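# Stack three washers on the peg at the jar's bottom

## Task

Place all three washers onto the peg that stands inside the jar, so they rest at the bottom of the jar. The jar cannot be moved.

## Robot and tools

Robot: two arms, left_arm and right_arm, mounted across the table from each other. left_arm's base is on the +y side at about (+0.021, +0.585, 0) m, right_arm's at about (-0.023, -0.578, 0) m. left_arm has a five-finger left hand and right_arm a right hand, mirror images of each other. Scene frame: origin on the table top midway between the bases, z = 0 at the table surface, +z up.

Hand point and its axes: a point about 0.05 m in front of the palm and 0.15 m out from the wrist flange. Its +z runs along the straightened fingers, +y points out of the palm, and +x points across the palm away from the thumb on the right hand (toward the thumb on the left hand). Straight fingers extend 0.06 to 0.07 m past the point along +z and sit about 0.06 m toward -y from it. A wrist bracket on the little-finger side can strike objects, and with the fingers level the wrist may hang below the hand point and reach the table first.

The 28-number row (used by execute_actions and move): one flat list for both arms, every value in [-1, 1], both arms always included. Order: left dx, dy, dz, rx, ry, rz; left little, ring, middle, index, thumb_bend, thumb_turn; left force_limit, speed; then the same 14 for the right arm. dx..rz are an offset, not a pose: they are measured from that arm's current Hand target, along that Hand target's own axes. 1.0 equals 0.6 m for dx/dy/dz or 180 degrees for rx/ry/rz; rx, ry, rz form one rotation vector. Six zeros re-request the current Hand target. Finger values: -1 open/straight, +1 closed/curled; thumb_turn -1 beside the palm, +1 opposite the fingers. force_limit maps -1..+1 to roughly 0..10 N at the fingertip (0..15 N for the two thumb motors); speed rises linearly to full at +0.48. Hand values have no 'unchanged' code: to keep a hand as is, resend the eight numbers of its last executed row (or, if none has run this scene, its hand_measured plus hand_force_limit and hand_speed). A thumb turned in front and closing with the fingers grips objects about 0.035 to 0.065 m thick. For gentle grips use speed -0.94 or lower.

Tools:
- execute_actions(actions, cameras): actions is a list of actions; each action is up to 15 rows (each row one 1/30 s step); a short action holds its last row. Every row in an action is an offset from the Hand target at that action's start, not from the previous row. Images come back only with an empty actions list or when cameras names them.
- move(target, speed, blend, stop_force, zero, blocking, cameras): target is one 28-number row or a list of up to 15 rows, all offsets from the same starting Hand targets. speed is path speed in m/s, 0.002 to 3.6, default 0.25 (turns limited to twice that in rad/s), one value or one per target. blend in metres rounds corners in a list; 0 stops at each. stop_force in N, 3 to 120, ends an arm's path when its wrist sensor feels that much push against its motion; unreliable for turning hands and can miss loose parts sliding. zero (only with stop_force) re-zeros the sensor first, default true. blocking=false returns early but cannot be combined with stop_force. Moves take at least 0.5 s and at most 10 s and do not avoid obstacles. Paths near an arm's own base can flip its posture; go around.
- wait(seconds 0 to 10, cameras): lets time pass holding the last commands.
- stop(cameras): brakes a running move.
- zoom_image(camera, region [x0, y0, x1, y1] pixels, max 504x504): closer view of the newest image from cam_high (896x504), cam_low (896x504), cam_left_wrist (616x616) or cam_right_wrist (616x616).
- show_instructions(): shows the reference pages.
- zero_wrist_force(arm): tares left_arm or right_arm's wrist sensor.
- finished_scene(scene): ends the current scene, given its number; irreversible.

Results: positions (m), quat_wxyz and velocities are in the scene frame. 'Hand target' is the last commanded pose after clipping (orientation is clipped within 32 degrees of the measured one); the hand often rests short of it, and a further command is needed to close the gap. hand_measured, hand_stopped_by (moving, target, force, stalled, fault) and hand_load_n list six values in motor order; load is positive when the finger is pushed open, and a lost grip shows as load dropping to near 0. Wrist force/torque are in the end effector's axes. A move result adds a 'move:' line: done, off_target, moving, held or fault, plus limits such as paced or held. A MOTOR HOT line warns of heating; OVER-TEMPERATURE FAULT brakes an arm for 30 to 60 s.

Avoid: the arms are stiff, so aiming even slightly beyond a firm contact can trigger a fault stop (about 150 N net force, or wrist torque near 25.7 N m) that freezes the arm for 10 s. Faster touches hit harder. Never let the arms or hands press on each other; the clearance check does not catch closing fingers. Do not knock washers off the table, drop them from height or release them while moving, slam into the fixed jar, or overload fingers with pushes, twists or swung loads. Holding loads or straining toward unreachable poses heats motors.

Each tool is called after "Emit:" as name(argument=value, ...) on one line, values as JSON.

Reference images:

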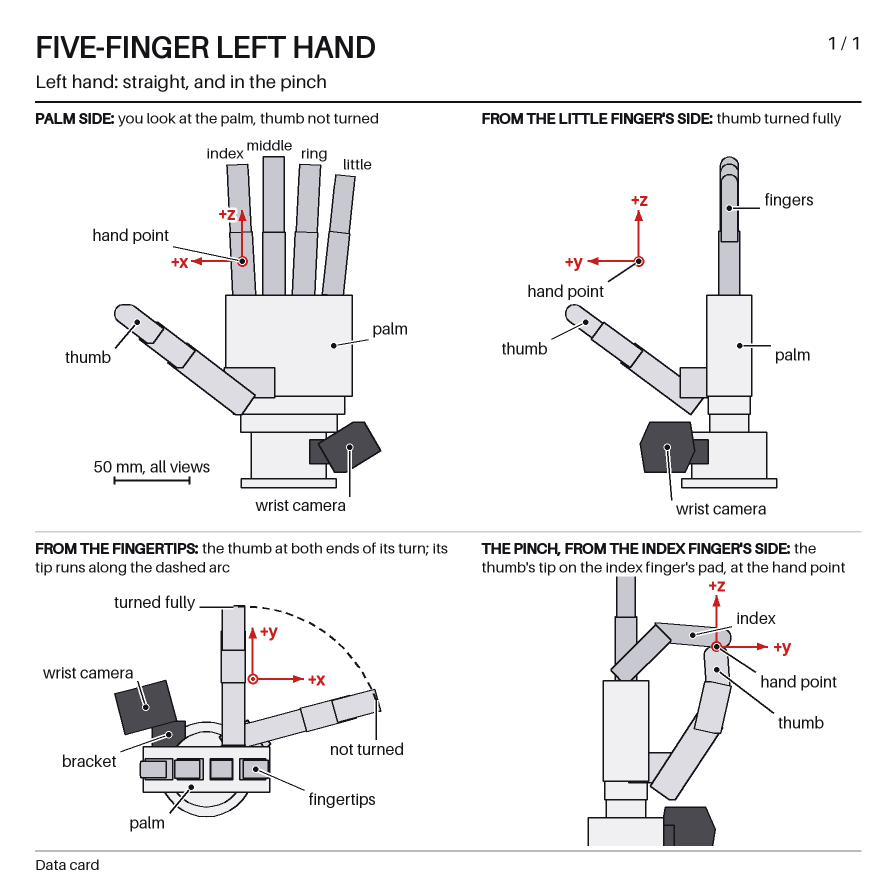

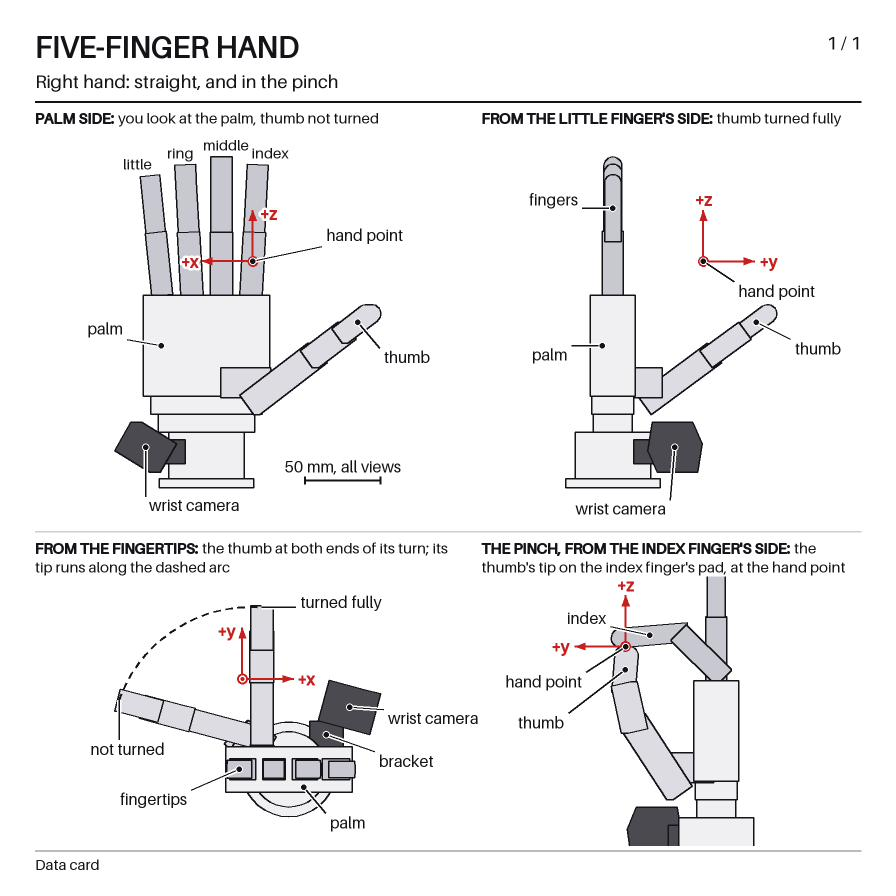

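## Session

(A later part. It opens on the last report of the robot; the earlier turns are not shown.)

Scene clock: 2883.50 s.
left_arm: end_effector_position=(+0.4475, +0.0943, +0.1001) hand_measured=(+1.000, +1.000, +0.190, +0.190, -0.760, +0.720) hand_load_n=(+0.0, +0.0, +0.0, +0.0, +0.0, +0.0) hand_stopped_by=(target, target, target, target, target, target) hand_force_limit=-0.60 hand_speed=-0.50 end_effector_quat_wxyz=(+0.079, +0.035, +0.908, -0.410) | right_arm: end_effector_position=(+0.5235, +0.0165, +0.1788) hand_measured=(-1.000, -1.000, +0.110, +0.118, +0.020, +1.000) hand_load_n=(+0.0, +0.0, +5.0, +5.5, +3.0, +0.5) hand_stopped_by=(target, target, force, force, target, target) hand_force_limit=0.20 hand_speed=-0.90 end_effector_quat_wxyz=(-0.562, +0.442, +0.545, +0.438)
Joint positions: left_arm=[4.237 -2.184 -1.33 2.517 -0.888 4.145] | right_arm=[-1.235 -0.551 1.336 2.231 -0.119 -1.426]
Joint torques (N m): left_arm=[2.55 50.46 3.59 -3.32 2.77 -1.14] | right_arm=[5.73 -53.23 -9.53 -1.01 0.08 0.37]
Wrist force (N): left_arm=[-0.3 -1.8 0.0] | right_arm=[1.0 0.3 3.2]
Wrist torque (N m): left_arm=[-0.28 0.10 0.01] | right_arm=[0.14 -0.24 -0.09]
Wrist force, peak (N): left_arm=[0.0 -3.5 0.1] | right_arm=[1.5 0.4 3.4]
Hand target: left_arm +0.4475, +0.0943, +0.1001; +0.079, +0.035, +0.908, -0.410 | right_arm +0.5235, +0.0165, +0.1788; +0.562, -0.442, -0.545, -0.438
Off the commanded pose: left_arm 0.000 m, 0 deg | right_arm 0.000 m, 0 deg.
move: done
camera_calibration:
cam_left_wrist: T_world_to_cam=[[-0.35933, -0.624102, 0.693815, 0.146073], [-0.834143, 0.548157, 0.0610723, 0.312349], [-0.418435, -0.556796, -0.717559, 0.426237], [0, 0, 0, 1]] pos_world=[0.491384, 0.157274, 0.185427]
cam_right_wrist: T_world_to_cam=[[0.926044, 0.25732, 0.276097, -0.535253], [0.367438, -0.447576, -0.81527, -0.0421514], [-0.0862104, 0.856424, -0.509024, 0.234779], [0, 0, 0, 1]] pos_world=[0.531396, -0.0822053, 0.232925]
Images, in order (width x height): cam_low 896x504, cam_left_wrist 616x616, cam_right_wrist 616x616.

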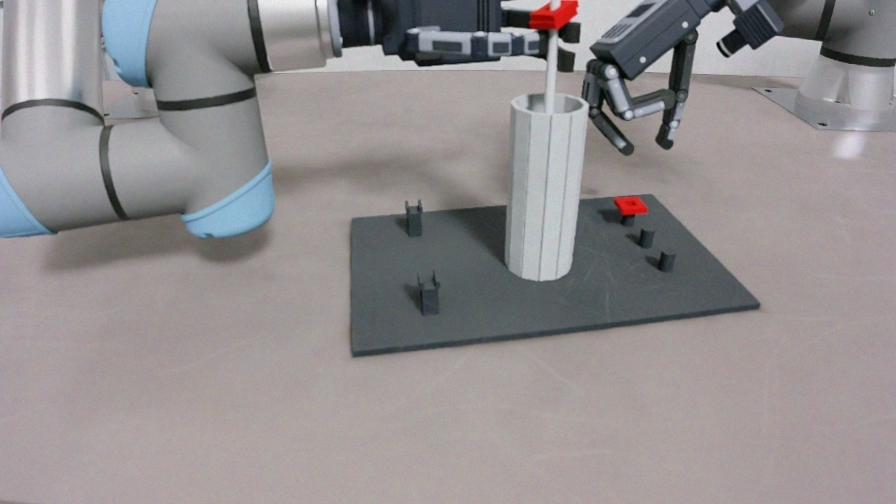

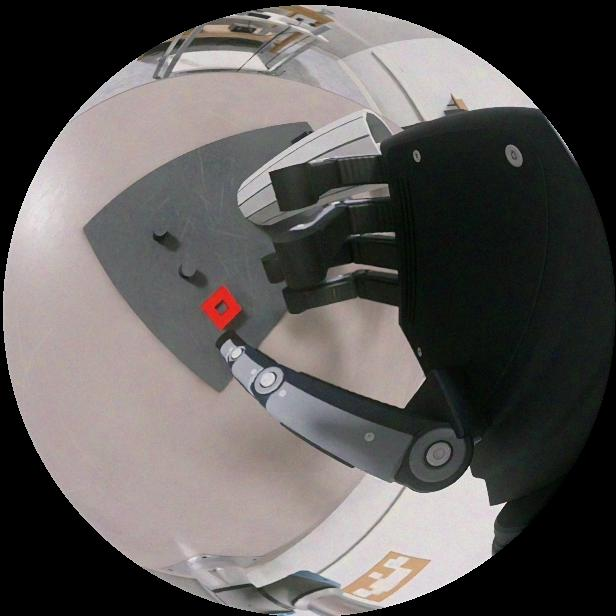

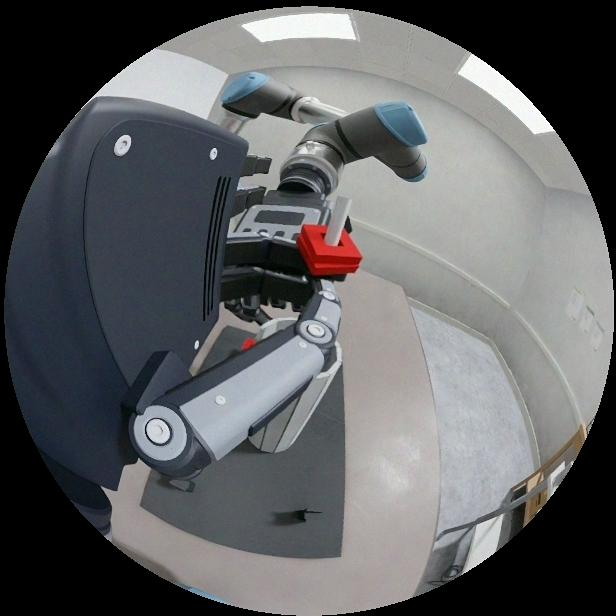

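Emit:
move(target=[[0.01872,0.07437,0.06982,0,0,0,1,1,0.19,0.19,-0.76,0.72,-0.6,-0.5,0,0,0,0,0,0,-1,-1,0.3,0.3,0.025,1,0.2,-0.9],[0.01927,0.07737,0.06629,0,0,0,1,1,0.19,0.19,-0.76,0.72,-0.6,-0.5,0,0,0,0,0,0,-1,-1,0.3,0.3,0.025,1,0.2,-0.9],[0.01927,0.07737,0.06629,0,0,0,1,1,0.19,0.19,-0.45,0.72,-0.6,-0.95,0,0,0,0,0,0,-1,-1,0.3,0.3,0.025,1,0.2,-0.9]], speed=[0.06,0.02,0.02], cameras=["cam_left_wrist"])

Emit:
zoom_image(camera="cam_left_wrist", region=[230, 270, 300, 350])

Scene clock: 2916.33 s.
left_arm: end_effector_position=(+0.4466, +0.0952, +0.0379) hand_measured=(+1.000, +1.000, +0.190, +0.190, -0.614, +0.720) hand_load_n=(+0.0, +0.0, +1.5, +0.5, +3.0, +0.5) hand_stopped_by=(target, target, target, target, force, target) hand_force_limit=-0.60 hand_speed=-0.95 end_effector_quat_wxyz=(+0.079, +0.035, +0.908, -0.410) | right_arm: end_effector_position=(+0.5235, +0.0165, +0.1788) hand_measured=(-1.000, -1.000, +0.110, +0.118, +0.020, +1.000) hand_load_n=(+0.0, +0.0, +4.5, +5.5, +3.0, +0.5) hand_stopped_by=(target, target, force, force, target, target) hand_force_limit=0.20 hand_speed=-0.90 end_effector_quat_wxyz=(-0.562, +0.442, +0.545, +0.438)
Joint positions: left_arm=[4.238 -2.245 -1.401 2.648 -0.888 4.146] | right_arm=[-1.235 -0.551 1.336 2.231 -0.119 -1.426]
Joint torques (N m): left_arm=[-10.3 35.64 28.15 0.4 -0.47 -1.46] | right_arm=[4.37 -54.55 -8.04 -0.93 0.32 0.14]
Wrist force (N): left_arm=[-0.1 -2.6 0.2] | right_arm=[1.3 0.4 3.0]
Wrist torque (N m): left_arm=[-0.38 0.08 0.05] | right_arm=[0.16 -0.27 -0.07]
Wrist force, peak (N): left_arm=[-0.5 -3.2 -0.5] | right_arm=[0.9 0.5 3.7]
Hand target: left_arm +0.4466, +0.0952, +0.0379; +0.079, +0.035, +0.908, -0.410 | right_arm +0.5235, +0.0165, +0.1788; +0.562, -0.442, -0.545, -0.438
Off the commanded pose: left_arm 0.000 m, 0 deg | right_arm 0.000 m, 0 deg.
move: done
camera_calibration:
cam_left_wrist: T_world_to_cam=[[-0.359315, -0.624082, 0.693841, 0.189452], [-0.834108, 0.548203, 0.0611321, 0.314872], [-0.418517, -0.556772, -0.717529, 0.381762], [0, 0, 0, 1]] pos_world=[0.490485, 0.158174, 0.123227]
Images, in order (width x height): cam_left_wrist 616x616.

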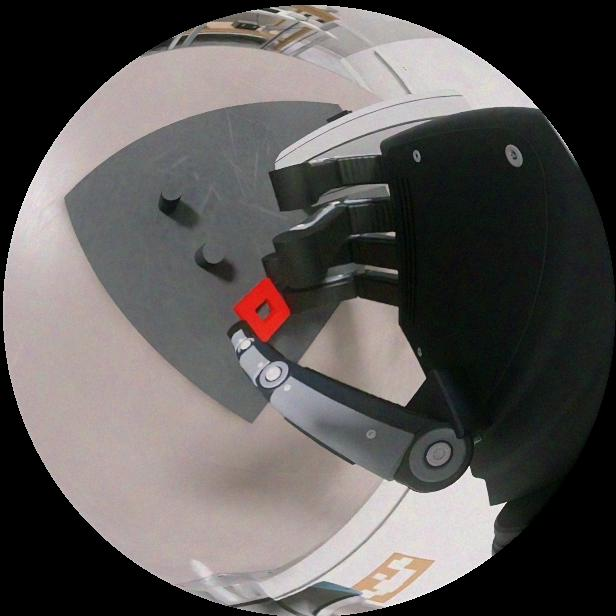

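Scaled by 6.300 from the camera's 616x616 image, which has a finer 880x880 frame.

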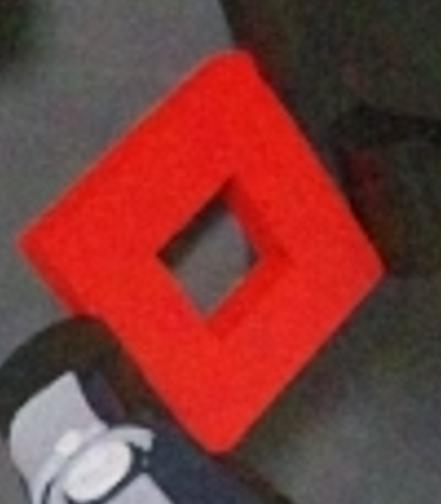

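Emit:
move(target=[[-0.01805,-0.07343,-0.06543,0,0,0,1,1,0.19,0.19,-0.45,0.72,-0.6,-0.95,0,0,0,0,0,0,-1,-1,0.3,0.3,0.025,1,0.2,-0.9],[-0.02407,0.0185,-0.21788,0,0,0,1,1,0.19,0.19,-0.45,0.72,-0.6,-0.95,0,0,0,0,0,0,-1,-1,0.3,0.3,0.025,1,0.2,-0.9],[-0.07882,-0.20427,-0.41637,0,0,0,1,1,0.19,0.19,-0.45,0.72,-0.6,-0.95,0,0,0,0,0,0,-1,-1,0.3,0.3,0.025,1,0.2,-0.9],[-0.20028,-0.40847,-0.15367,-0.03008,-0.1224,-0.10905,1,1,0.19,0.19,-0.45,0.72,-0.6,-0.95,0,0,0,0,0,0,-1,-1,0.3,0.3,0.025,1,0.2,-0.9],[-0.18888,-0.36208,-0.11233,-0.03008,-0.1224,-0.10905,1,1,0.19,0.19,-0.45,0.72,-0.6,-0.95,0,0,0,0,0,0,-1,-1,0.3,0.3,0.025,1,0.2,-0.9]], speed=[0.06,0.12,0.15,0.13,0.05], blend=[0.01,0.03,0.03,0.01,0], cameras=["cam_left_wrist"])

Emit:
zoom_image(camera="cam_left_wrist", region=[230, 270, 300, 350])

Scene clock: 2946.20 s.
left_arm: end_effector_position=(+0.5225, +0.0021, +0.2619) hand_measured=(+1.000, +1.000, +0.190, +0.190, -0.614, +0.720) hand_load_n=(+0.0, +0.0, +1.5, +1.0, +3.0, +0.5) hand_stopped_by=(target, target, target, target, force, target) hand_force_limit=-0.60 hand_speed=-0.95 end_effector_quat_wxyz=(-0.181, +0.201, -0.887, +0.373) | right_arm: end_effector_position=(+0.5235, +0.0165, +0.1788) hand_measured=(-1.000, -1.000, +0.110, +0.118, +0.020, +1.000) hand_load_n=(+0.0, +0.0, +5.0, +6.0, +3.0, +0.5) hand_stopped_by=(target, target, force, force, target, target) hand_force_limit=0.20 hand_speed=-0.90 end_effector_quat_wxyz=(-0.562, +0.442, +0.545, +0.438)
Joint positions: left_arm=[4.063 -2.33 -0.609 2.204 -1.357 3.56] | right_arm=[-1.235 -0.551 1.336 2.231 -0.119 -1.426]
Joint torques (N m): left_arm=[-9.74 43.58 31.2 -2.5 -0.94 -1.45] | right_arm=[5.63 -54.2 -8.08 -1.12 0.26 0.03]
Wrist force (N): left_arm=[0.1 -2.1 0.1] | right_arm=[1.0 0.4 3.0]
Wrist torque (N m): left_arm=[-0.36 0.05 0.08] | right_arm=[0.15 -0.23 -0.09]
Wrist force, peak (N): left_arm=[0.1 -3.1 0.4] | right_arm=[1.1 0.8 3.6]
Hand target: left_arm +0.5225, +0.0021, +0.2619; +0.181, -0.201, +0.887, -0.373 | right_arm +0.5235, +0.0165, +0.1788; +0.562, -0.442, -0.545, -0.438
Off the commanded pose: left_arm 0.000 m, 0 deg | right_arm 0.000 m, 0 deg.
move: done
camera_calibration:
cam_left_wrist: T_world_to_cam=[[0.00325918, -0.722527, 0.691335, -0.185344], [-0.996256, 0.0573767, 0.0646621, 0.500444], [-0.0863866, -0.688958, -0.719635, 0.349698], [0, 0, 0, 1]] pos_world=[0.529384, 0.0782977, 0.34743]
Images, in order (width x height): cam_left_wrist 616x616.

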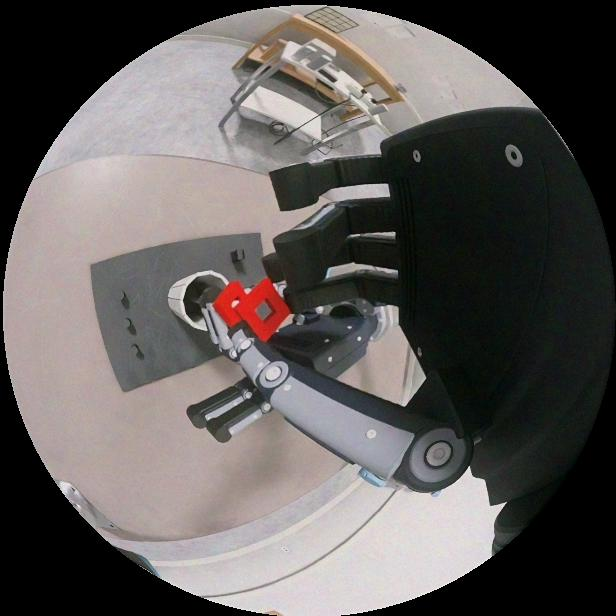

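Scaled by 6.300 from the camera's 616x616 image, which has a finer 880x880 frame.

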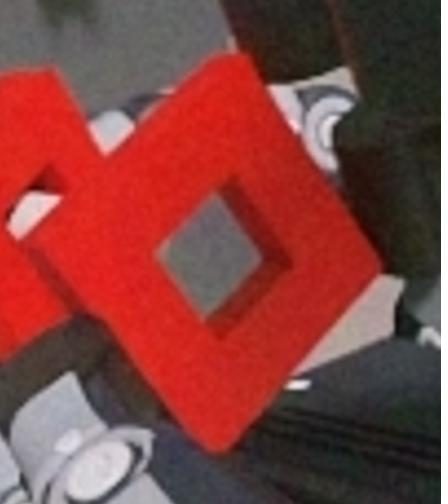

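Emit:
move(target=[0.00644,0.02619,0.02334,0,0,0,1,1,0.19,0.19,-0.45,0.72,-0.6,-0.95,0,0,0,0,0,0,-1,-1,0.3,0.3,0.025,1,0.2,-0.9], speed=0.015, stop_force=3, cameras=["cam_left_wrist"])

Emit:
zoom_image(camera="cam_left_wrist", region=[230, 270, 300, 350])

Scene clock: 2959.47 s.
left_arm: end_effector_position=(+0.5223, +0.0020, +0.2405) hand_measured=(+1.000, +1.000, +0.190, +0.190, -0.614, +0.720) hand_load_n=(+0.0, +0.0, +1.5, +1.0, +2.5, +0.5) hand_stopped_by=(target, target, target, target, force, target) hand_force_limit=-0.60 hand_speed=-0.95 end_effector_quat_wxyz=(-0.181, +0.201, -0.887, +0.373) | right_arm: end_effector_position=(+0.5235, +0.0165, +0.1788) hand_measured=(-1.000, -1.000, +0.110, +0.118, +0.020, +1.000) hand_load_n=(+0.0, +0.5, +4.5, +5.5, +2.5, +0.5) hand_stopped_by=(target, target, force, force, target, target) hand_force_limit=0.20 hand_speed=-0.90 end_effector_quat_wxyz=(-0.562, +0.442, +0.545, +0.438)
Joint positions: left_arm=[4.062 -2.316 -0.689 2.27 -1.357 3.56] | right_arm=[-1.235 -0.551 1.336 2.231 -0.119 -1.426]
Joint torques (N m): left_arm=[-8.9 46.11 31.24 -2.38 -0.98 -1.37] | right_arm=[5.26 -55.46 -8.13 -1.1 0.25 -0.22]
Wrist force (N): left_arm=[-0.4 -1.7 0.3] | right_arm=[1.3 0.4 3.2]
Wrist torque (N m): left_arm=[-0.31 0.12 0.06] | right_arm=[0.15 -0.30 -0.07]
Wrist force, peak (N): left_arm=[-0.2 -2.3 0.5] | right_arm=[1.6 0.4 3.3]
Hand target: left_arm +0.5224, +0.0020, +0.2405; +0.181, -0.201, +0.887, -0.373 | right_arm +0.5235, +0.0165, +0.1788; +0.562, -0.442, -0.545, -0.438
Off the commanded pose: left_arm 0.000 m, 0 deg | right_arm 0.000 m, 0 deg.
move: done
camera_calibration:
cam_left_wrist: T_world_to_cam=[[0.00325896, -0.722527, 0.691335, -0.170624], [-0.996248, 0.0574454, 0.0647336, 0.501614], [-0.0864858, -0.688952, -0.719628, 0.334121], [0, 0, 0, 1]] pos_world=[0.529184, 0.0780977, 0.32593]
Images, in order (width x height): cam_left_wrist 616x616.

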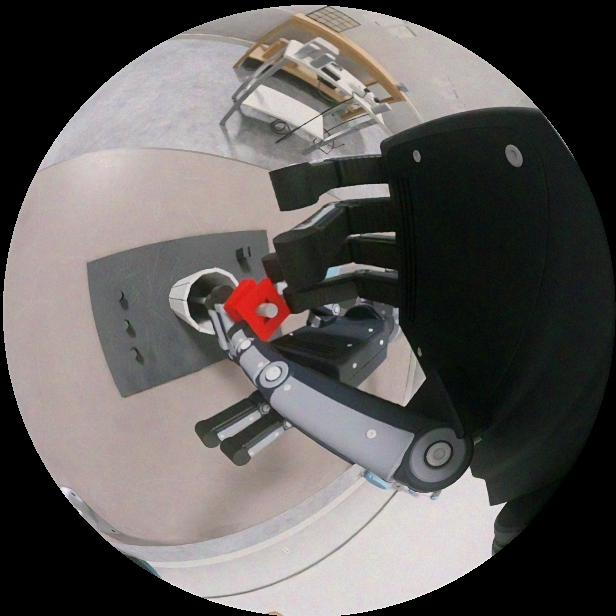

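Scaled by 6.300 from the camera's 616x616 image, which has a finer 880x880 frame.

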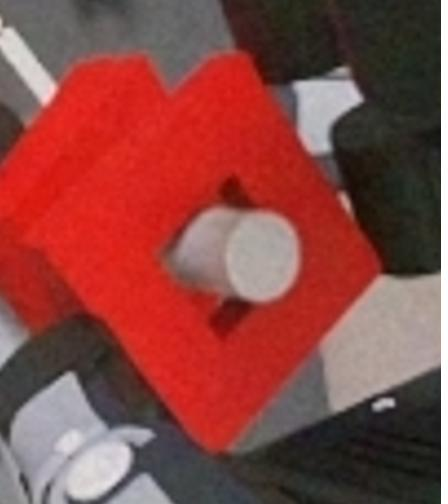

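Emit:
move(target=[[0,0,0,0,0,0,1,1,0.12,0.12,-0.8,0.72,-0.6,-0.8,0,0,0,0,0,0,-1,-1,0.3,0.3,0.025,1,0.2,-0.9],[-0.0012,-0.0049,-0.00436,0,0,0,1,1,0.12,0.12,-0.8,0.72,-0.6,-0.8,0,0,0,0,0,0,-1,-1,0.3,0.3,0.025,1,0.2,-0.9]], speed=0.03, cameras=["cam_left_wrist", "cam_right_wrist"])

Emit:
zoom_image(camera="cam_right_wrist", region=[280, 140, 400, 300])

Emit:
zoom_image(camera="cam_left_wrist", region=[210, 260, 310, 360])

Scene clock: 3008.27 s.
left_arm: end_effector_position=(+0.5223, +0.0019, +0.2445) hand_measured=(+1.000, +1.000, +0.120, +0.120, -0.800, +0.720) hand_load_n=(+0.0, +0.0, +0.0, -0.5, +0.0, +0.0) hand_stopped_by=(target, target, target, target, target, target) hand_force_limit=-0.60 hand_speed=-0.80 end_effector_quat_wxyz=(-0.181, +0.201, -0.887, +0.373) | right_arm: end_effector_position=(+0.5235, +0.0165, +0.1788) hand_measured=(-1.000, -1.000, +0.110, +0.118, +0.020, +1.000) hand_load_n=(+0.0, +0.0, +5.0, +5.5, +3.0, +0.5) hand_stopped_by=(target, target, force, force, target, target) hand_force_limit=0.20 hand_speed=-0.90 end_effector_quat_wxyz=(-0.562, +0.442, +0.545, +0.438)
Joint positions: left_arm=[4.062 -2.318 -0.675 2.258 -1.357 3.56] | right_arm=[-1.235 -0.551 1.336 2.231 -0.119 -1.426]
Joint torques (N m): left_arm=[6.99 40.84 18.86 -0.75 1.31 0.36] | right_arm=[5.5 -56.38 -7.86 -1.12 0.41 -0.34]
Wrist force (N): left_arm=[-0.3 -2.2 0.1] | right_arm=[0.8 0.4 2.9]
Wrist torque (N m): left_arm=[-0.36 0.09 0.09] | right_arm=[0.16 -0.22 -0.09]
Wrist force, peak (N): left_arm=[-0.3 -2.3 -0.1] | right_arm=[1.2 0.4 3.6]
Hand target: left_arm +0.5224, +0.0020, +0.2445; +0.181, -0.201, +0.887, -0.373 | right_arm +0.5235, +0.0165, +0.1788; +0.562, -0.442, -0.545, -0.438
Off the commanded pose: left_arm 0.000 m, 0 deg | right_arm 0.000 m, 0 deg.
move: done
camera_calibration:
cam_left_wrist: T_world_to_cam=[[0.00318713, -0.722522, 0.69134, -0.173422], [-0.996248, 0.0574975, 0.0646836, 0.501361], [-0.0864856, -0.688952, -0.719628, 0.337072], [0, 0, 0, 1]] pos_world=[0.529184, 0.0780977, 0.33003]
cam_right_wrist: T_world_to_cam=[[0.926044, 0.25732, 0.276097, -0.535253], [0.367438, -0.447576, -0.81527, -0.0421514], [-0.0862104, 0.856424, -0.509024, 0.234779], [0, 0, 0, 1]] pos_world=[0.531396, -0.0822053, 0.232925]
Images, in order (width x height): cam_left_wrist 616x616, cam_right_wrist 616x616.

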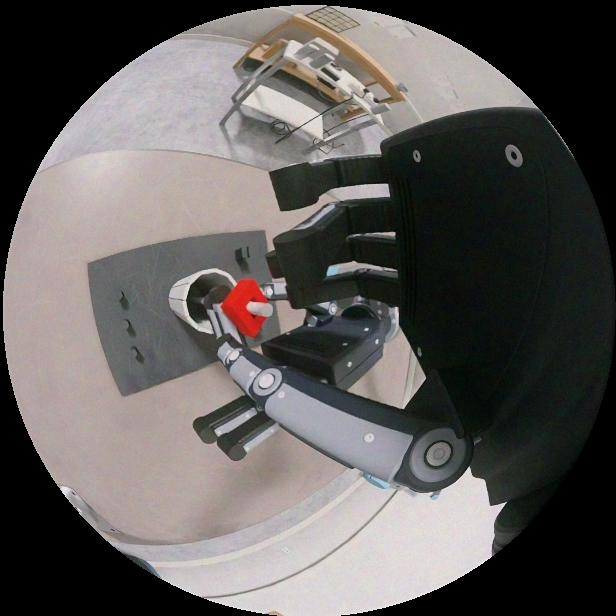

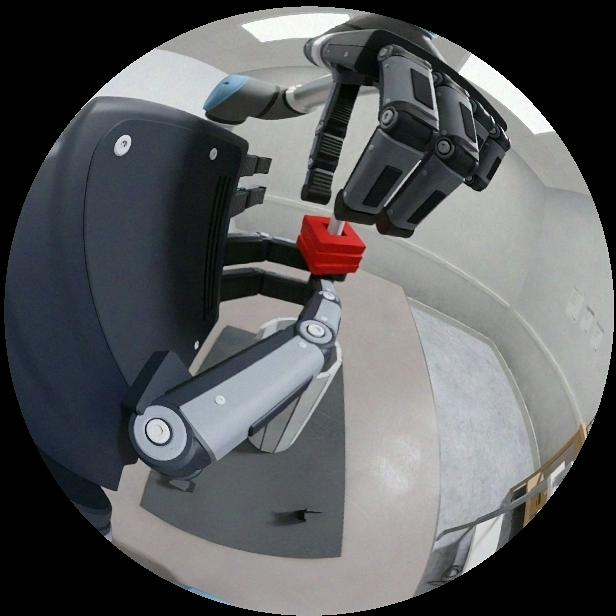

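Scaled by 3.150 from the camera's 616x616 image, which has a finer 880x880 frame.

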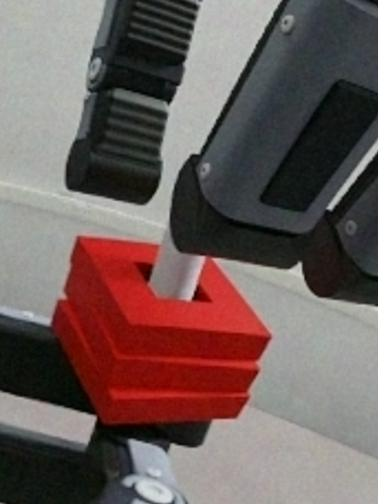

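Scaled by 5.040 from the camera's 616x616 image, which has a finer 880x880 frame.

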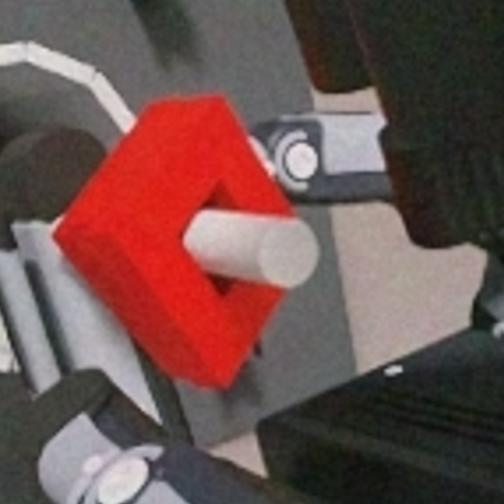

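Emit:
move(target=[-0.00251,0.00378,0.00282,0,0,0,1,1,0.19,0.19,-0.76,0.72,-0.6,-0.5,0,0,0,0,0,0,-1,-1,0.3,0.3,0.025,1,0.2,-0.9], speed=0.02)

Emit:
move(target=[0.0022,0.01181,-0.01386,0,0,0,1,1,0.19,0.19,-0.76,0.72,-0.6,-0.5,0,0,0,0,0,0,-1,-1,0.3,0.3,0.025,1,0.2,-0.9], speed=0.01, stop_force=3, cameras=["cam_left_wrist", "cam_right_wrist"])

Emit:
zoom_image(camera="cam_left_wrist", region=[210, 260, 310, 360])

Emit:
zoom_image(camera="cam_right_wrist", region=[280, 140, 400, 300])

Scene clock: 3039.13 s.
left_arm: end_effector_position=(+0.5240, +0.0032, +0.2419) hand_measured=(+1.000, +1.000, +0.190, +0.190, -0.760, +0.720) hand_load_n=(+0.0, +0.0, +0.0, +0.0, +0.0, +0.0) hand_stopped_by=(target, target, target, target, target, target) hand_force_limit=-0.60 hand_speed=-0.50 end_effector_quat_wxyz=(-0.181, +0.201, -0.887, +0.373) | right_arm: end_effector_position=(+0.5235, +0.0165, +0.1788) hand_measured=(-1.000, -1.000, +0.110, +0.118, +0.020, +1.000) hand_load_n=(+0.0, +0.0, +5.0, +6.0, +3.0, +0.5) hand_stopped_by=(target, target, force, force, target, target) hand_force_limit=0.20 hand_speed=-0.90 end_effector_quat_wxyz=(-0.562, +0.442, +0.545, +0.438)
Joint positions: left_arm=[4.066 -2.318 -0.683 2.265 -1.355 3.562] | right_arm=[-1.235 -0.551 1.336 2.231 -0.119 -1.426]
Joint torques (N m): left_arm=[5.48 57.41 11.19 0.59 1.74 0.9] | right_arm=[5.29 -55.76 -7.08 -0.91 0.26 -0.32]
Wrist force (N): left_arm=[0.1 -1.6 0.0] | right_arm=[1.1 0.6 3.0]
Wrist torque (N m): left_arm=[-0.26 0.04 0.00] | right_arm=[0.19 -0.28 -0.07]
Wrist force, peak (N): left_arm=[-0.3 -2.3 -0.2] | right_arm=[1.0 0.4 3.5]
Hand target: left_arm +0.5240, +0.0032, +0.2419; +0.181, -0.201, +0.887, -0.373 | right_arm +0.5235, +0.0165, +0.1788; +0.562, -0.442, -0.545, -0.438
Off the commanded pose: left_arm 0.000 m, 0 deg | right_arm 0.000 m, 0 deg.
move: done

Scene clock: 3041.27 s.
left_arm: end_effector_position=(+0.5177, +0.0115, +0.2420) hand_measured=(+1.000, +1.000, +0.190, +0.190, -0.760, +0.720) hand_load_n=(+0.0, +0.0, +0.0, +1.5, +0.0, +0.0) hand_stopped_by=(target, target, target, target, target, target) hand_force_limit=-0.60 hand_speed=-0.50 end_effector_quat_wxyz=(-0.181, +0.201, -0.887, +0.373) | right_arm: end_effector_position=(+0.5235, +0.0165, +0.1788) hand_measured=(-1.000, -1.000, +0.110, +0.118, +0.020, +1.000) hand_load_n=(+0.0, +0.0, +5.5, +5.5, +2.5, +0.5) hand_stopped_by=(target, target, force, force, target, target) hand_force_limit=0.20 hand_speed=-0.90 end_effector_quat_wxyz=(-0.562, +0.442, +0.545, +0.438)
Joint positions: left_arm=[4.071 -2.28 -0.748 2.292 -1.351 3.566] | right_arm=[-1.235 -0.551 1.336 2.231 -0.119 -1.426]
Joint torques (N m): left_arm=[-9.53 38.71 30.82 -3.05 -1.23 -1.13] | right_arm=[-8.88 -55.65 -7.87 -0.68 0.12 -0.51]
Wrist force (N): left_arm=[0.4 -4.0 1.3] | right_arm=[0.5 0.3 5.5]
Wrist torque (N m): left_arm=[-0.35 0.01 0.04] | right_arm=[0.19 -0.32 -0.09]
Wrist force, peak (N): left_arm=[0.0 -6.0 2.4] | right_arm=[0.0 -0.5 7.2]
Hand target: left_arm +0.5177, +0.0115, +0.2420; +0.181, -0.201, +0.887, -0.373 (not the last commanded pose) | right_arm +0.5235, +0.0165, +0.1788; +0.562, -0.442, -0.545, -0.438
Off the commanded pose: left_arm 0.001 m, 0 deg | right_arm 0.000 m, 0 deg.
move: contact (left_arm)
camera_calibration:
cam_left_wrist: T_world_to_cam=[[0.00318713, -0.722522, 0.69134, -0.164674], [-0.996248, 0.0574975, 0.0646836, 0.496394], [-0.0864856, -0.688952, -0.719628, 0.341417], [0, 0, 0, 1]] pos_world=[0.524584, 0.0876977, 0.32743]
cam_right_wrist: T_world_to_cam=[[0.926044, 0.25732, 0.276097, -0.535253], [0.367438, -0.447576, -0.81527, -0.0421514], [-0.0862104, 0.856424, -0.509024, 0.234779], [0, 0, 0, 1]] pos_world=[0.531396, -0.0822053, 0.232925]
Images, in order (width x height): cam_left_wrist 616x616, cam_right_wrist 616x616.

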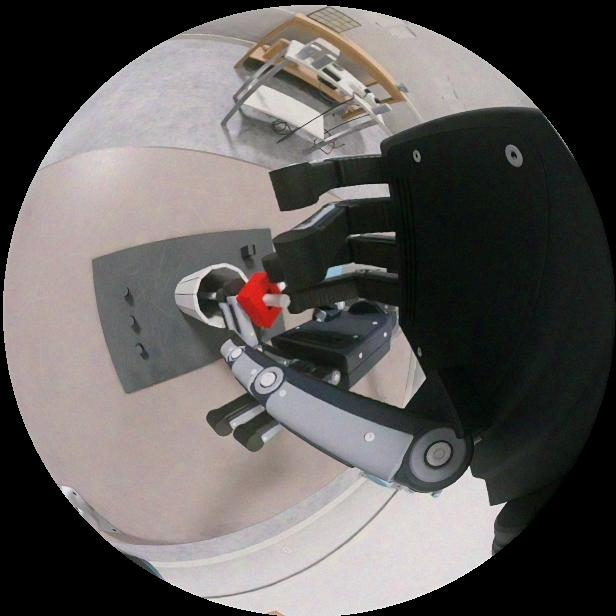

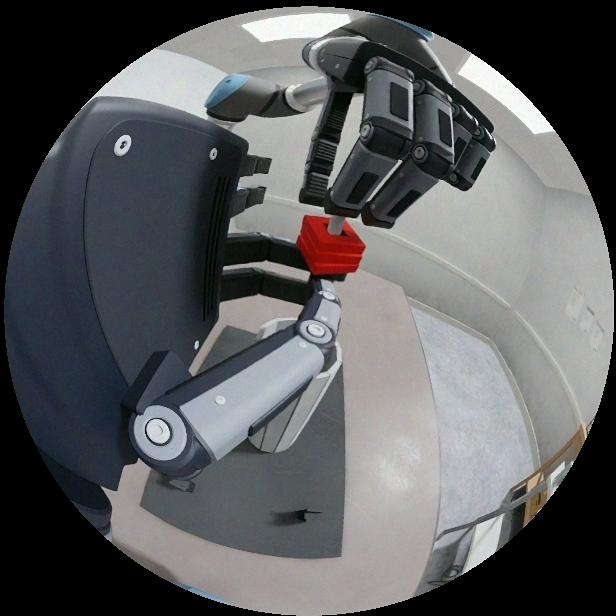

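Scaled by 5.040 from the camera's 616x616 image, which has a finer 880x880 frame.

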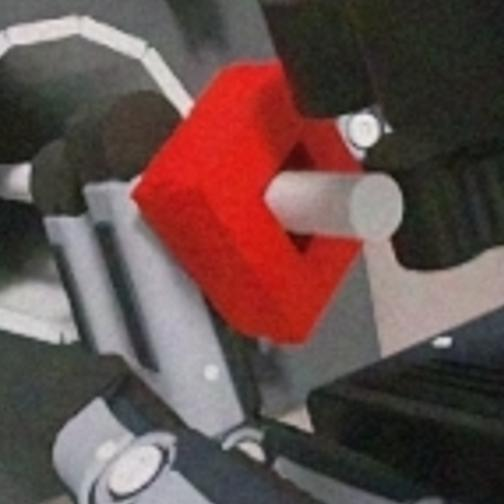

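Scaled by 3.150 from the camera's 616x616 image, which has a finer 880x880 frame.

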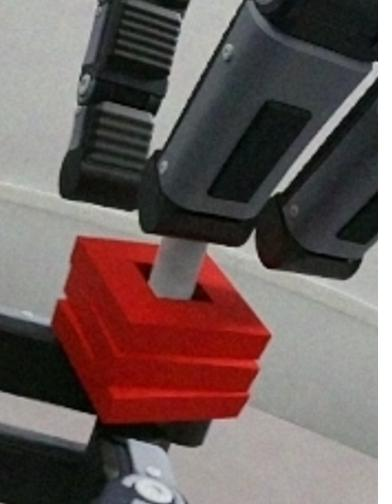

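Emit:
move(target=[0,0,0,0,0,0,1,1,0.19,0.19,0.1,0.72,-0.6,-0.9,0,0,0,0,0,0,-1,-1,0.3,0.3,0.025,1,0.2,-0.9], speed=0.02, cameras=["cam_left_wrist"])

Emit:
zoom_image(camera="cam_left_wrist", region=[210, 260, 310, 360])

Scene clock: 3059.50 s.
left_arm: end_effector_position=(+0.5177, +0.0115, +0.2420) hand_measured=(+1.000, +1.000, +0.190, +0.190, -0.054, +0.720) hand_load_n=(+0.0, +0.0, +0.5, +2.0, +0.0, +0.0) hand_stopped_by=(target, target, target, target, moving, target) hand_force_limit=-0.60 hand_speed=-0.90 end_effector_quat_wxyz=(-0.181, +0.201, -0.887, +0.373) | right_arm: end_effector_position=(+0.5235, +0.0165, +0.1788) hand_measured=(-1.000, -1.000, +0.110, +0.118, +0.020, +1.000) hand_load_n=(+0.0, +0.0, +5.5, +6.5, +2.5, +0.0) hand_stopped_by=(target, target, force, force, target, target) hand_force_limit=0.20 hand_speed=-0.90 end_effector_quat_wxyz=(-0.562, +0.442, +0.545, +0.438)
Joint positions: left_arm=[4.071 -2.28 -0.748 2.292 -1.351 3.566] | right_arm=[-1.235 -0.551 1.336 2.231 -0.119 -1.426]
Joint torques (N m): left_arm=[-8.52 38.86 29.26 -2.37 -1.39 -1.05] | right_arm=[-8.06 -56.43 -7.03 -0.92 0.4 -0.83]
Wrist force (N): left_arm=[0.1 -4.4 1.6] | right_arm=[0.1 0.0 5.8]
Wrist torque (N m): left_arm=[-0.36 0.04 0.03] | right_arm=[0.19 -0.27 -0.11]
Wrist force, peak (N): left_arm=[-0.1 -5.2 -0.3] | right_arm=[0.0 -0.1 6.3]
Hand target: left_arm +0.5177, +0.0115, +0.2420; +0.181, -0.201, +0.887, -0.373 | right_arm +0.5235, +0.0165, +0.1788; +0.562, -0.442, -0.545, -0.438
Off the commanded pose: left_arm 0.000 m, 0 deg | right_arm 0.000 m, 0 deg.
move: moving (left_arm; no rest 5 s after the path's end)
camera_calibration:
cam_left_wrist: T_world_to_cam=[[0.00318713, -0.722522, 0.69134, -0.164674], [-0.996248, 0.0574975, 0.0646836, 0.496394], [-0.0864856, -0.688952, -0.719628, 0.341417], [0, 0, 0, 1]] pos_world=[0.524584, 0.0876977, 0.32743]
Images, in order (width x height): cam_left_wrist 616x616.

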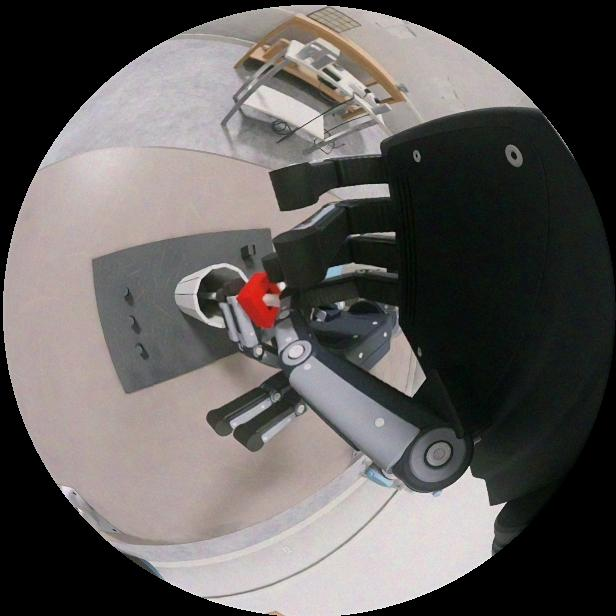

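Scaled by 5.040 from the camera's 616x616 image, which has a finer 880x880 frame.

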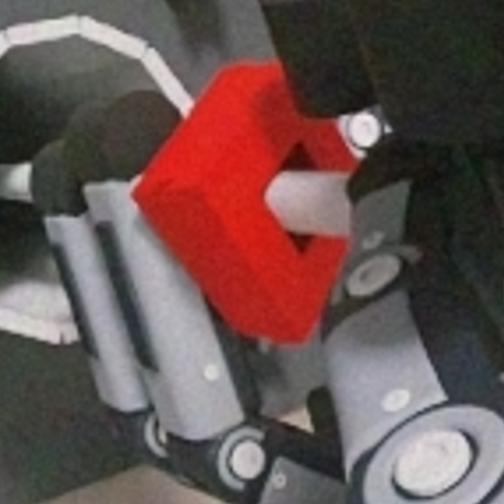

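Emit:
move(target=[[0,0,0,0,0,0,1,1,0.19,0.19,-0.76,0.72,-0.6,-0.5,0,0,0,0,0,0,-1,-1,0.3,0.3,0.025,1,0.2,-0.9],[0.00105,0.00351,0.00978,0,0,0,1,1,0.19,0.19,-0.76,0.72,-0.6,-0.5,0,0,0,0,0,0,-1,-1,0.3,0.3,0.025,1,0.2,-0.9]], speed=0.02)

Emit:
move(target=[0.001,0.00537,-0.0063,0,0,0,1,1,0.19,0.19,-0.76,0.72,-0.6,-0.5,0,0,0,0,0,0,-1,-1,0.3,0.3,0.025,1,0.2,-0.9], speed=0.01, stop_force=3, cameras=["cam_left_wrist", "cam_right_wrist"])

Emit:
zoom_image(camera="cam_left_wrist", region=[210, 260, 310, 360])

Emit:
zoom_image(camera="cam_right_wrist", region=[280, 140, 400, 300])

Scene clock: 3093.83 s.
left_arm: end_effector_position=(+0.5195, +0.0090, +0.2364) hand_measured=(+1.000, +1.000, +0.190, +0.190, -0.760, +0.720) hand_load_n=(+0.0, +0.0, +0.0, +0.0, +0.0, +0.0) hand_stopped_by=(target, target, target, target, target, target) hand_force_limit=-0.60 hand_speed=-0.50 end_effector_quat_wxyz=(-0.181, +0.201, -0.887, +0.373) | right_arm: end_effector_position=(+0.5235, +0.0165, +0.1788) hand_measured=(-1.000, -1.000, +0.110, +0.118, +0.020, +1.000) hand_load_n=(+0.0, +0.0, +4.5, +5.5, +3.0, +0.5) hand_stopped_by=(target, target, force, force, target, target) hand_force_limit=0.20 hand_speed=-0.90 end_effector_quat_wxyz=(-0.562, +0.442, +0.545, +0.438)
Joint positions: left_arm=[4.069 -2.289 -0.747 2.3 -1.352 3.565] | right_arm=[-1.235 -0.551 1.336 2.231 -0.119 -1.426]
Joint torques (N m): left_arm=[-8.58 48.89 30.97 0.02 -1.16 -1.38] | right_arm=[2.75 -56.52 -7.7 -0.61 0.52 -1.07]
Wrist force (N): left_arm=[0.0 -1.7 -0.1] | right_arm=[1.1 0.3 3.0]
Wrist torque (N m): left_arm=[-0.28 0.04 0.10] | right_arm=[0.13 -0.30 -0.07]
Wrist force, peak (N): left_arm=[-0.2 -5.7 0.5] | right_arm=[0.4 0.0 6.4]
Hand target: left_arm +0.5195, +0.0090, +0.2365; +0.181, -0.201, +0.887, -0.373 | right_arm +0.5235, +0.0165, +0.1788; +0.562, -0.442, -0.545, -0.438
Off the commanded pose: left_arm 0.000 m, 0 deg | right_arm 0.000 m, 0 deg.
move: done

Scene clock: 3095.20 s.
left_arm: end_effector_position=(+0.5176, +0.0114, +0.2365) hand_measured=(+1.000, +1.000, +0.190, +0.190, -0.760, +0.720) hand_load_n=(+0.0, +0.0, +0.0, +2.0, +0.0, +0.0) hand_stopped_by=(target, target, target, target, target, target) hand_force_limit=-0.60 hand_speed=-0.50 end_effector_quat_wxyz=(-0.181, +0.201, -0.887, +0.373) | right_arm: end_effector_position=(+0.5235, +0.0165, +0.1788) hand_measured=(-1.000, -1.000, +0.110, +0.118, +0.020, +1.000) hand_load_n=(+0.0, +0.0, +6.0, +6.0, +2.5, +0.5) hand_stopped_by=(target, target, force, force, target, target) hand_force_limit=0.20 hand_speed=-0.90 end_effector_quat_wxyz=(-0.562, +0.442, +0.545, +0.438)
Joint positions: left_arm=[4.071 -2.278 -0.766 2.307 -1.351 3.566] | right_arm=[-1.235 -0.551 1.336 2.231 -0.119 -1.426]
Joint torques (N m): left_arm=[-9.9 39.06 30.4 -3.27 -1.46 -1.12] | right_arm=[-3.28 -56.81 -8.09 -0.64 0.44 -0.86]
Wrist force (N): left_arm=[0.4 -4.6 1.5] | right_arm=[0.1 -0.2 5.9]
Wrist torque (N m): left_arm=[-0.39 0.02 0.04] | right_arm=[0.15 -0.32 -0.11]
Wrist force, peak (N): left_arm=[0.0 -6.4 2.2] | right_arm=[0.0 -0.5 8.0]
Hand target: left_arm +0.5176, +0.0114, +0.2365; +0.181, -0.201, +0.887, -0.373 (not the last commanded pose) | right_arm +0.5235, +0.0165, +0.1788; +0.562, -0.442, -0.545, -0.438
Off the commanded pose: left_arm 0.002 m, 0 deg | right_arm 0.000 m, 0 deg.
move: contact (left_arm)
camera_calibration:
cam_left_wrist: T_world_to_cam=[[0.00319354, -0.722475, 0.69139, -0.160967], [-0.996247, 0.0575019, 0.0646889, 0.496654], [-0.0864923, -0.689002, -0.71958, 0.337373], [0, 0, 0, 1]] pos_world=[0.524484, 0.0875978, 0.32193]
cam_right_wrist: T_world_to_cam=[[0.926044, 0.25732, 0.276097, -0.535253], [0.367438, -0.447576, -0.81527, -0.0421514], [-0.0862104, 0.856424, -0.509024, 0.234779], [0, 0, 0, 1]] pos_world=[0.531396, -0.0822053, 0.232925]
Images, in order (width x height): cam_left_wrist 616x616, cam_right_wrist 616x616.

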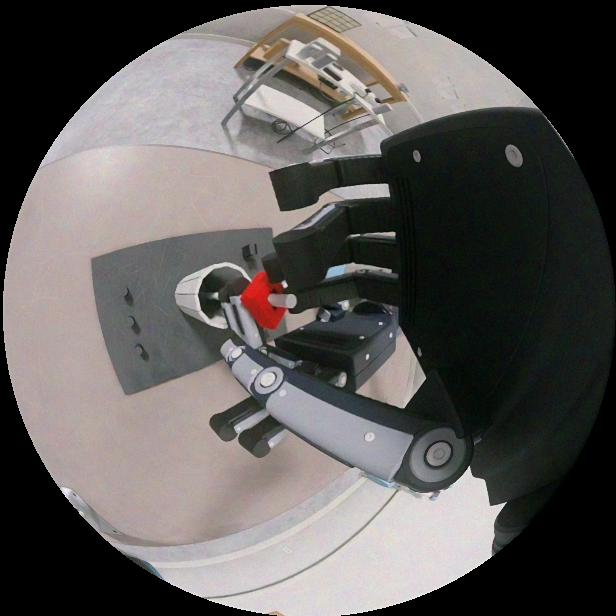

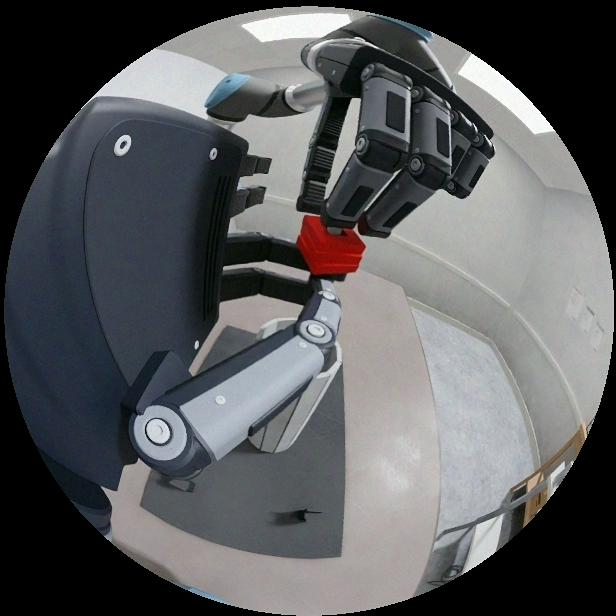

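Scaled by 5.040 from the camera's 616x616 image, which has a finer 880x880 frame.

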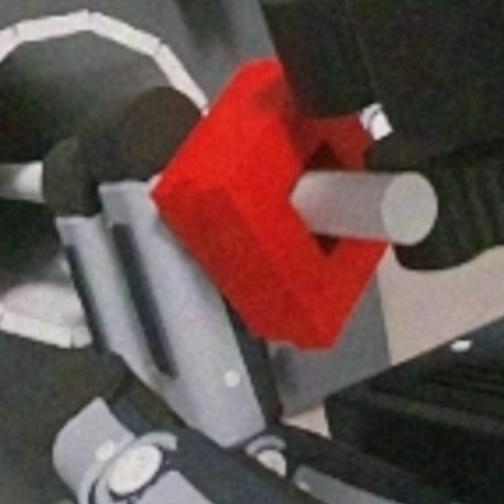

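Scaled by 3.150 from the camera's 616x616 image, which has a finer 880x880 frame.

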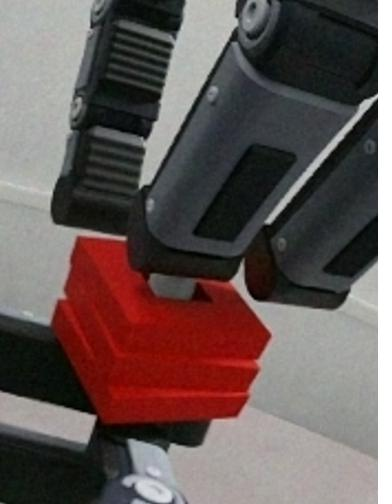

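Emit:
move(target=[0,0,0,0,0,0,1,1,0.19,0.19,0.1,0.72,-0.6,-0.9,0,0,0,0,0,0,-1,-1,0.3,0.3,0.025,1,0.2,-0.9], speed=0.02, cameras=["cam_left_wrist"])

Emit:
zoom_image(camera="cam_left_wrist", region=[210, 260, 310, 360])

Scene clock: 3108.30 s.
left_arm: end_effector_position=(+0.5176, +0.0114, +0.2365) hand_measured=(+1.000, +1.000, +0.190, +0.190, -0.238, +0.720) hand_load_n=(+0.0, +0.0, +0.0, +2.5, +3.0, +0.0) hand_stopped_by=(target, target, target, target, force, target) hand_force_limit=-0.60 hand_speed=-0.90 end_effector_quat_wxyz=(-0.181, +0.201, -0.887, +0.373) | right_arm: end_effector_position=(+0.5235, +0.0165, +0.1788) hand_measured=(-1.000, -1.000, +0.110, +0.118, +0.020, +1.000) hand_load_n=(+0.0, +0.0, +5.0, +6.0, +2.5, +0.5) hand_stopped_by=(target, target, force, force, target, target) hand_force_limit=0.20 hand_speed=-0.90 end_effector_quat_wxyz=(-0.562, +0.442, +0.545, +0.438)
Joint positions: left_arm=[4.071 -2.278 -0.766 2.307 -1.351 3.566] | right_arm=[-1.235 -0.551 1.336 2.231 -0.119 -1.426]
Joint torques (N m): left_arm=[-9.59 39.04 30.5 -2.79 -1.44 -1.04] | right_arm=[-9.43 -57.5 -8.51 -0.57 0.55 -1.04]
Wrist force (N): left_arm=[0.2 -3.4 0.8] | right_arm=[0.7 0.2 4.6]
Wrist torque (N m): left_arm=[-0.34 0.03 0.03] | right_arm=[0.16 -0.28 -0.10]
Wrist force, peak (N): left_arm=[0.0 -5.2 1.5] | right_arm=[0.0 0.2 6.6]
Hand target: left_arm +0.5176, +0.0114, +0.2365; +0.181, -0.201, +0.887, -0.373 | right_arm +0.5235, +0.0165, +0.1788; +0.562, -0.442, -0.545, -0.438
Off the commanded pose: left_arm 0.000 m, 0 deg | right_arm 0.000 m, 0 deg.
move: done
camera_calibration:
cam_left_wrist: T_world_to_cam=[[0.00319354, -0.722475, 0.69139, -0.160967], [-0.996247, 0.0575019, 0.0646889, 0.496654], [-0.0864923, -0.689002, -0.71958, 0.337373], [0, 0, 0, 1]] pos_world=[0.524484, 0.0875978, 0.32193]
Images, in order (width x height): cam_left_wrist 616x616.

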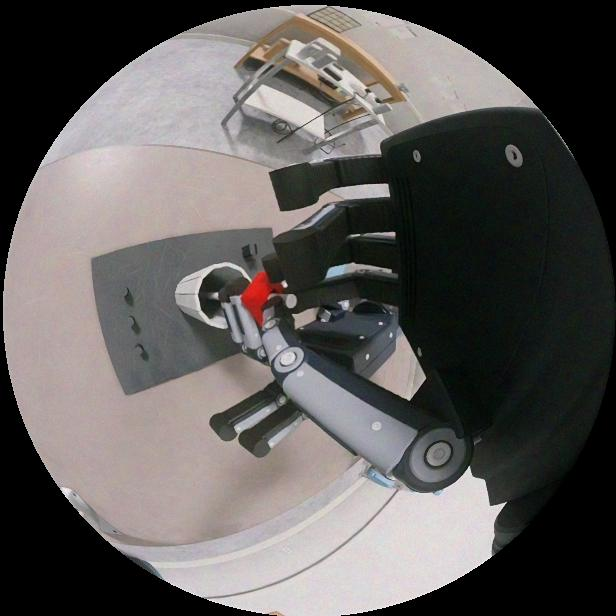

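Scaled by 5.040 from the camera's 616x616 image, which has a finer 880x880 frame.

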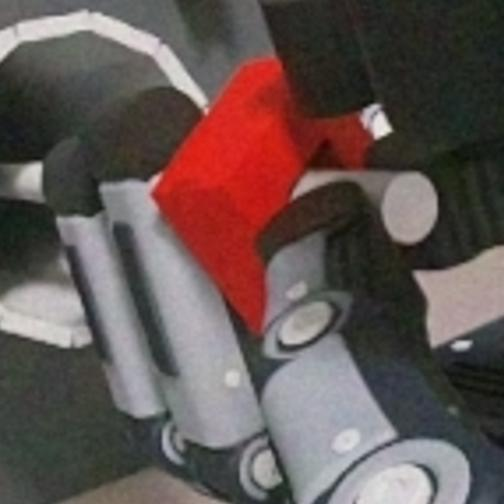

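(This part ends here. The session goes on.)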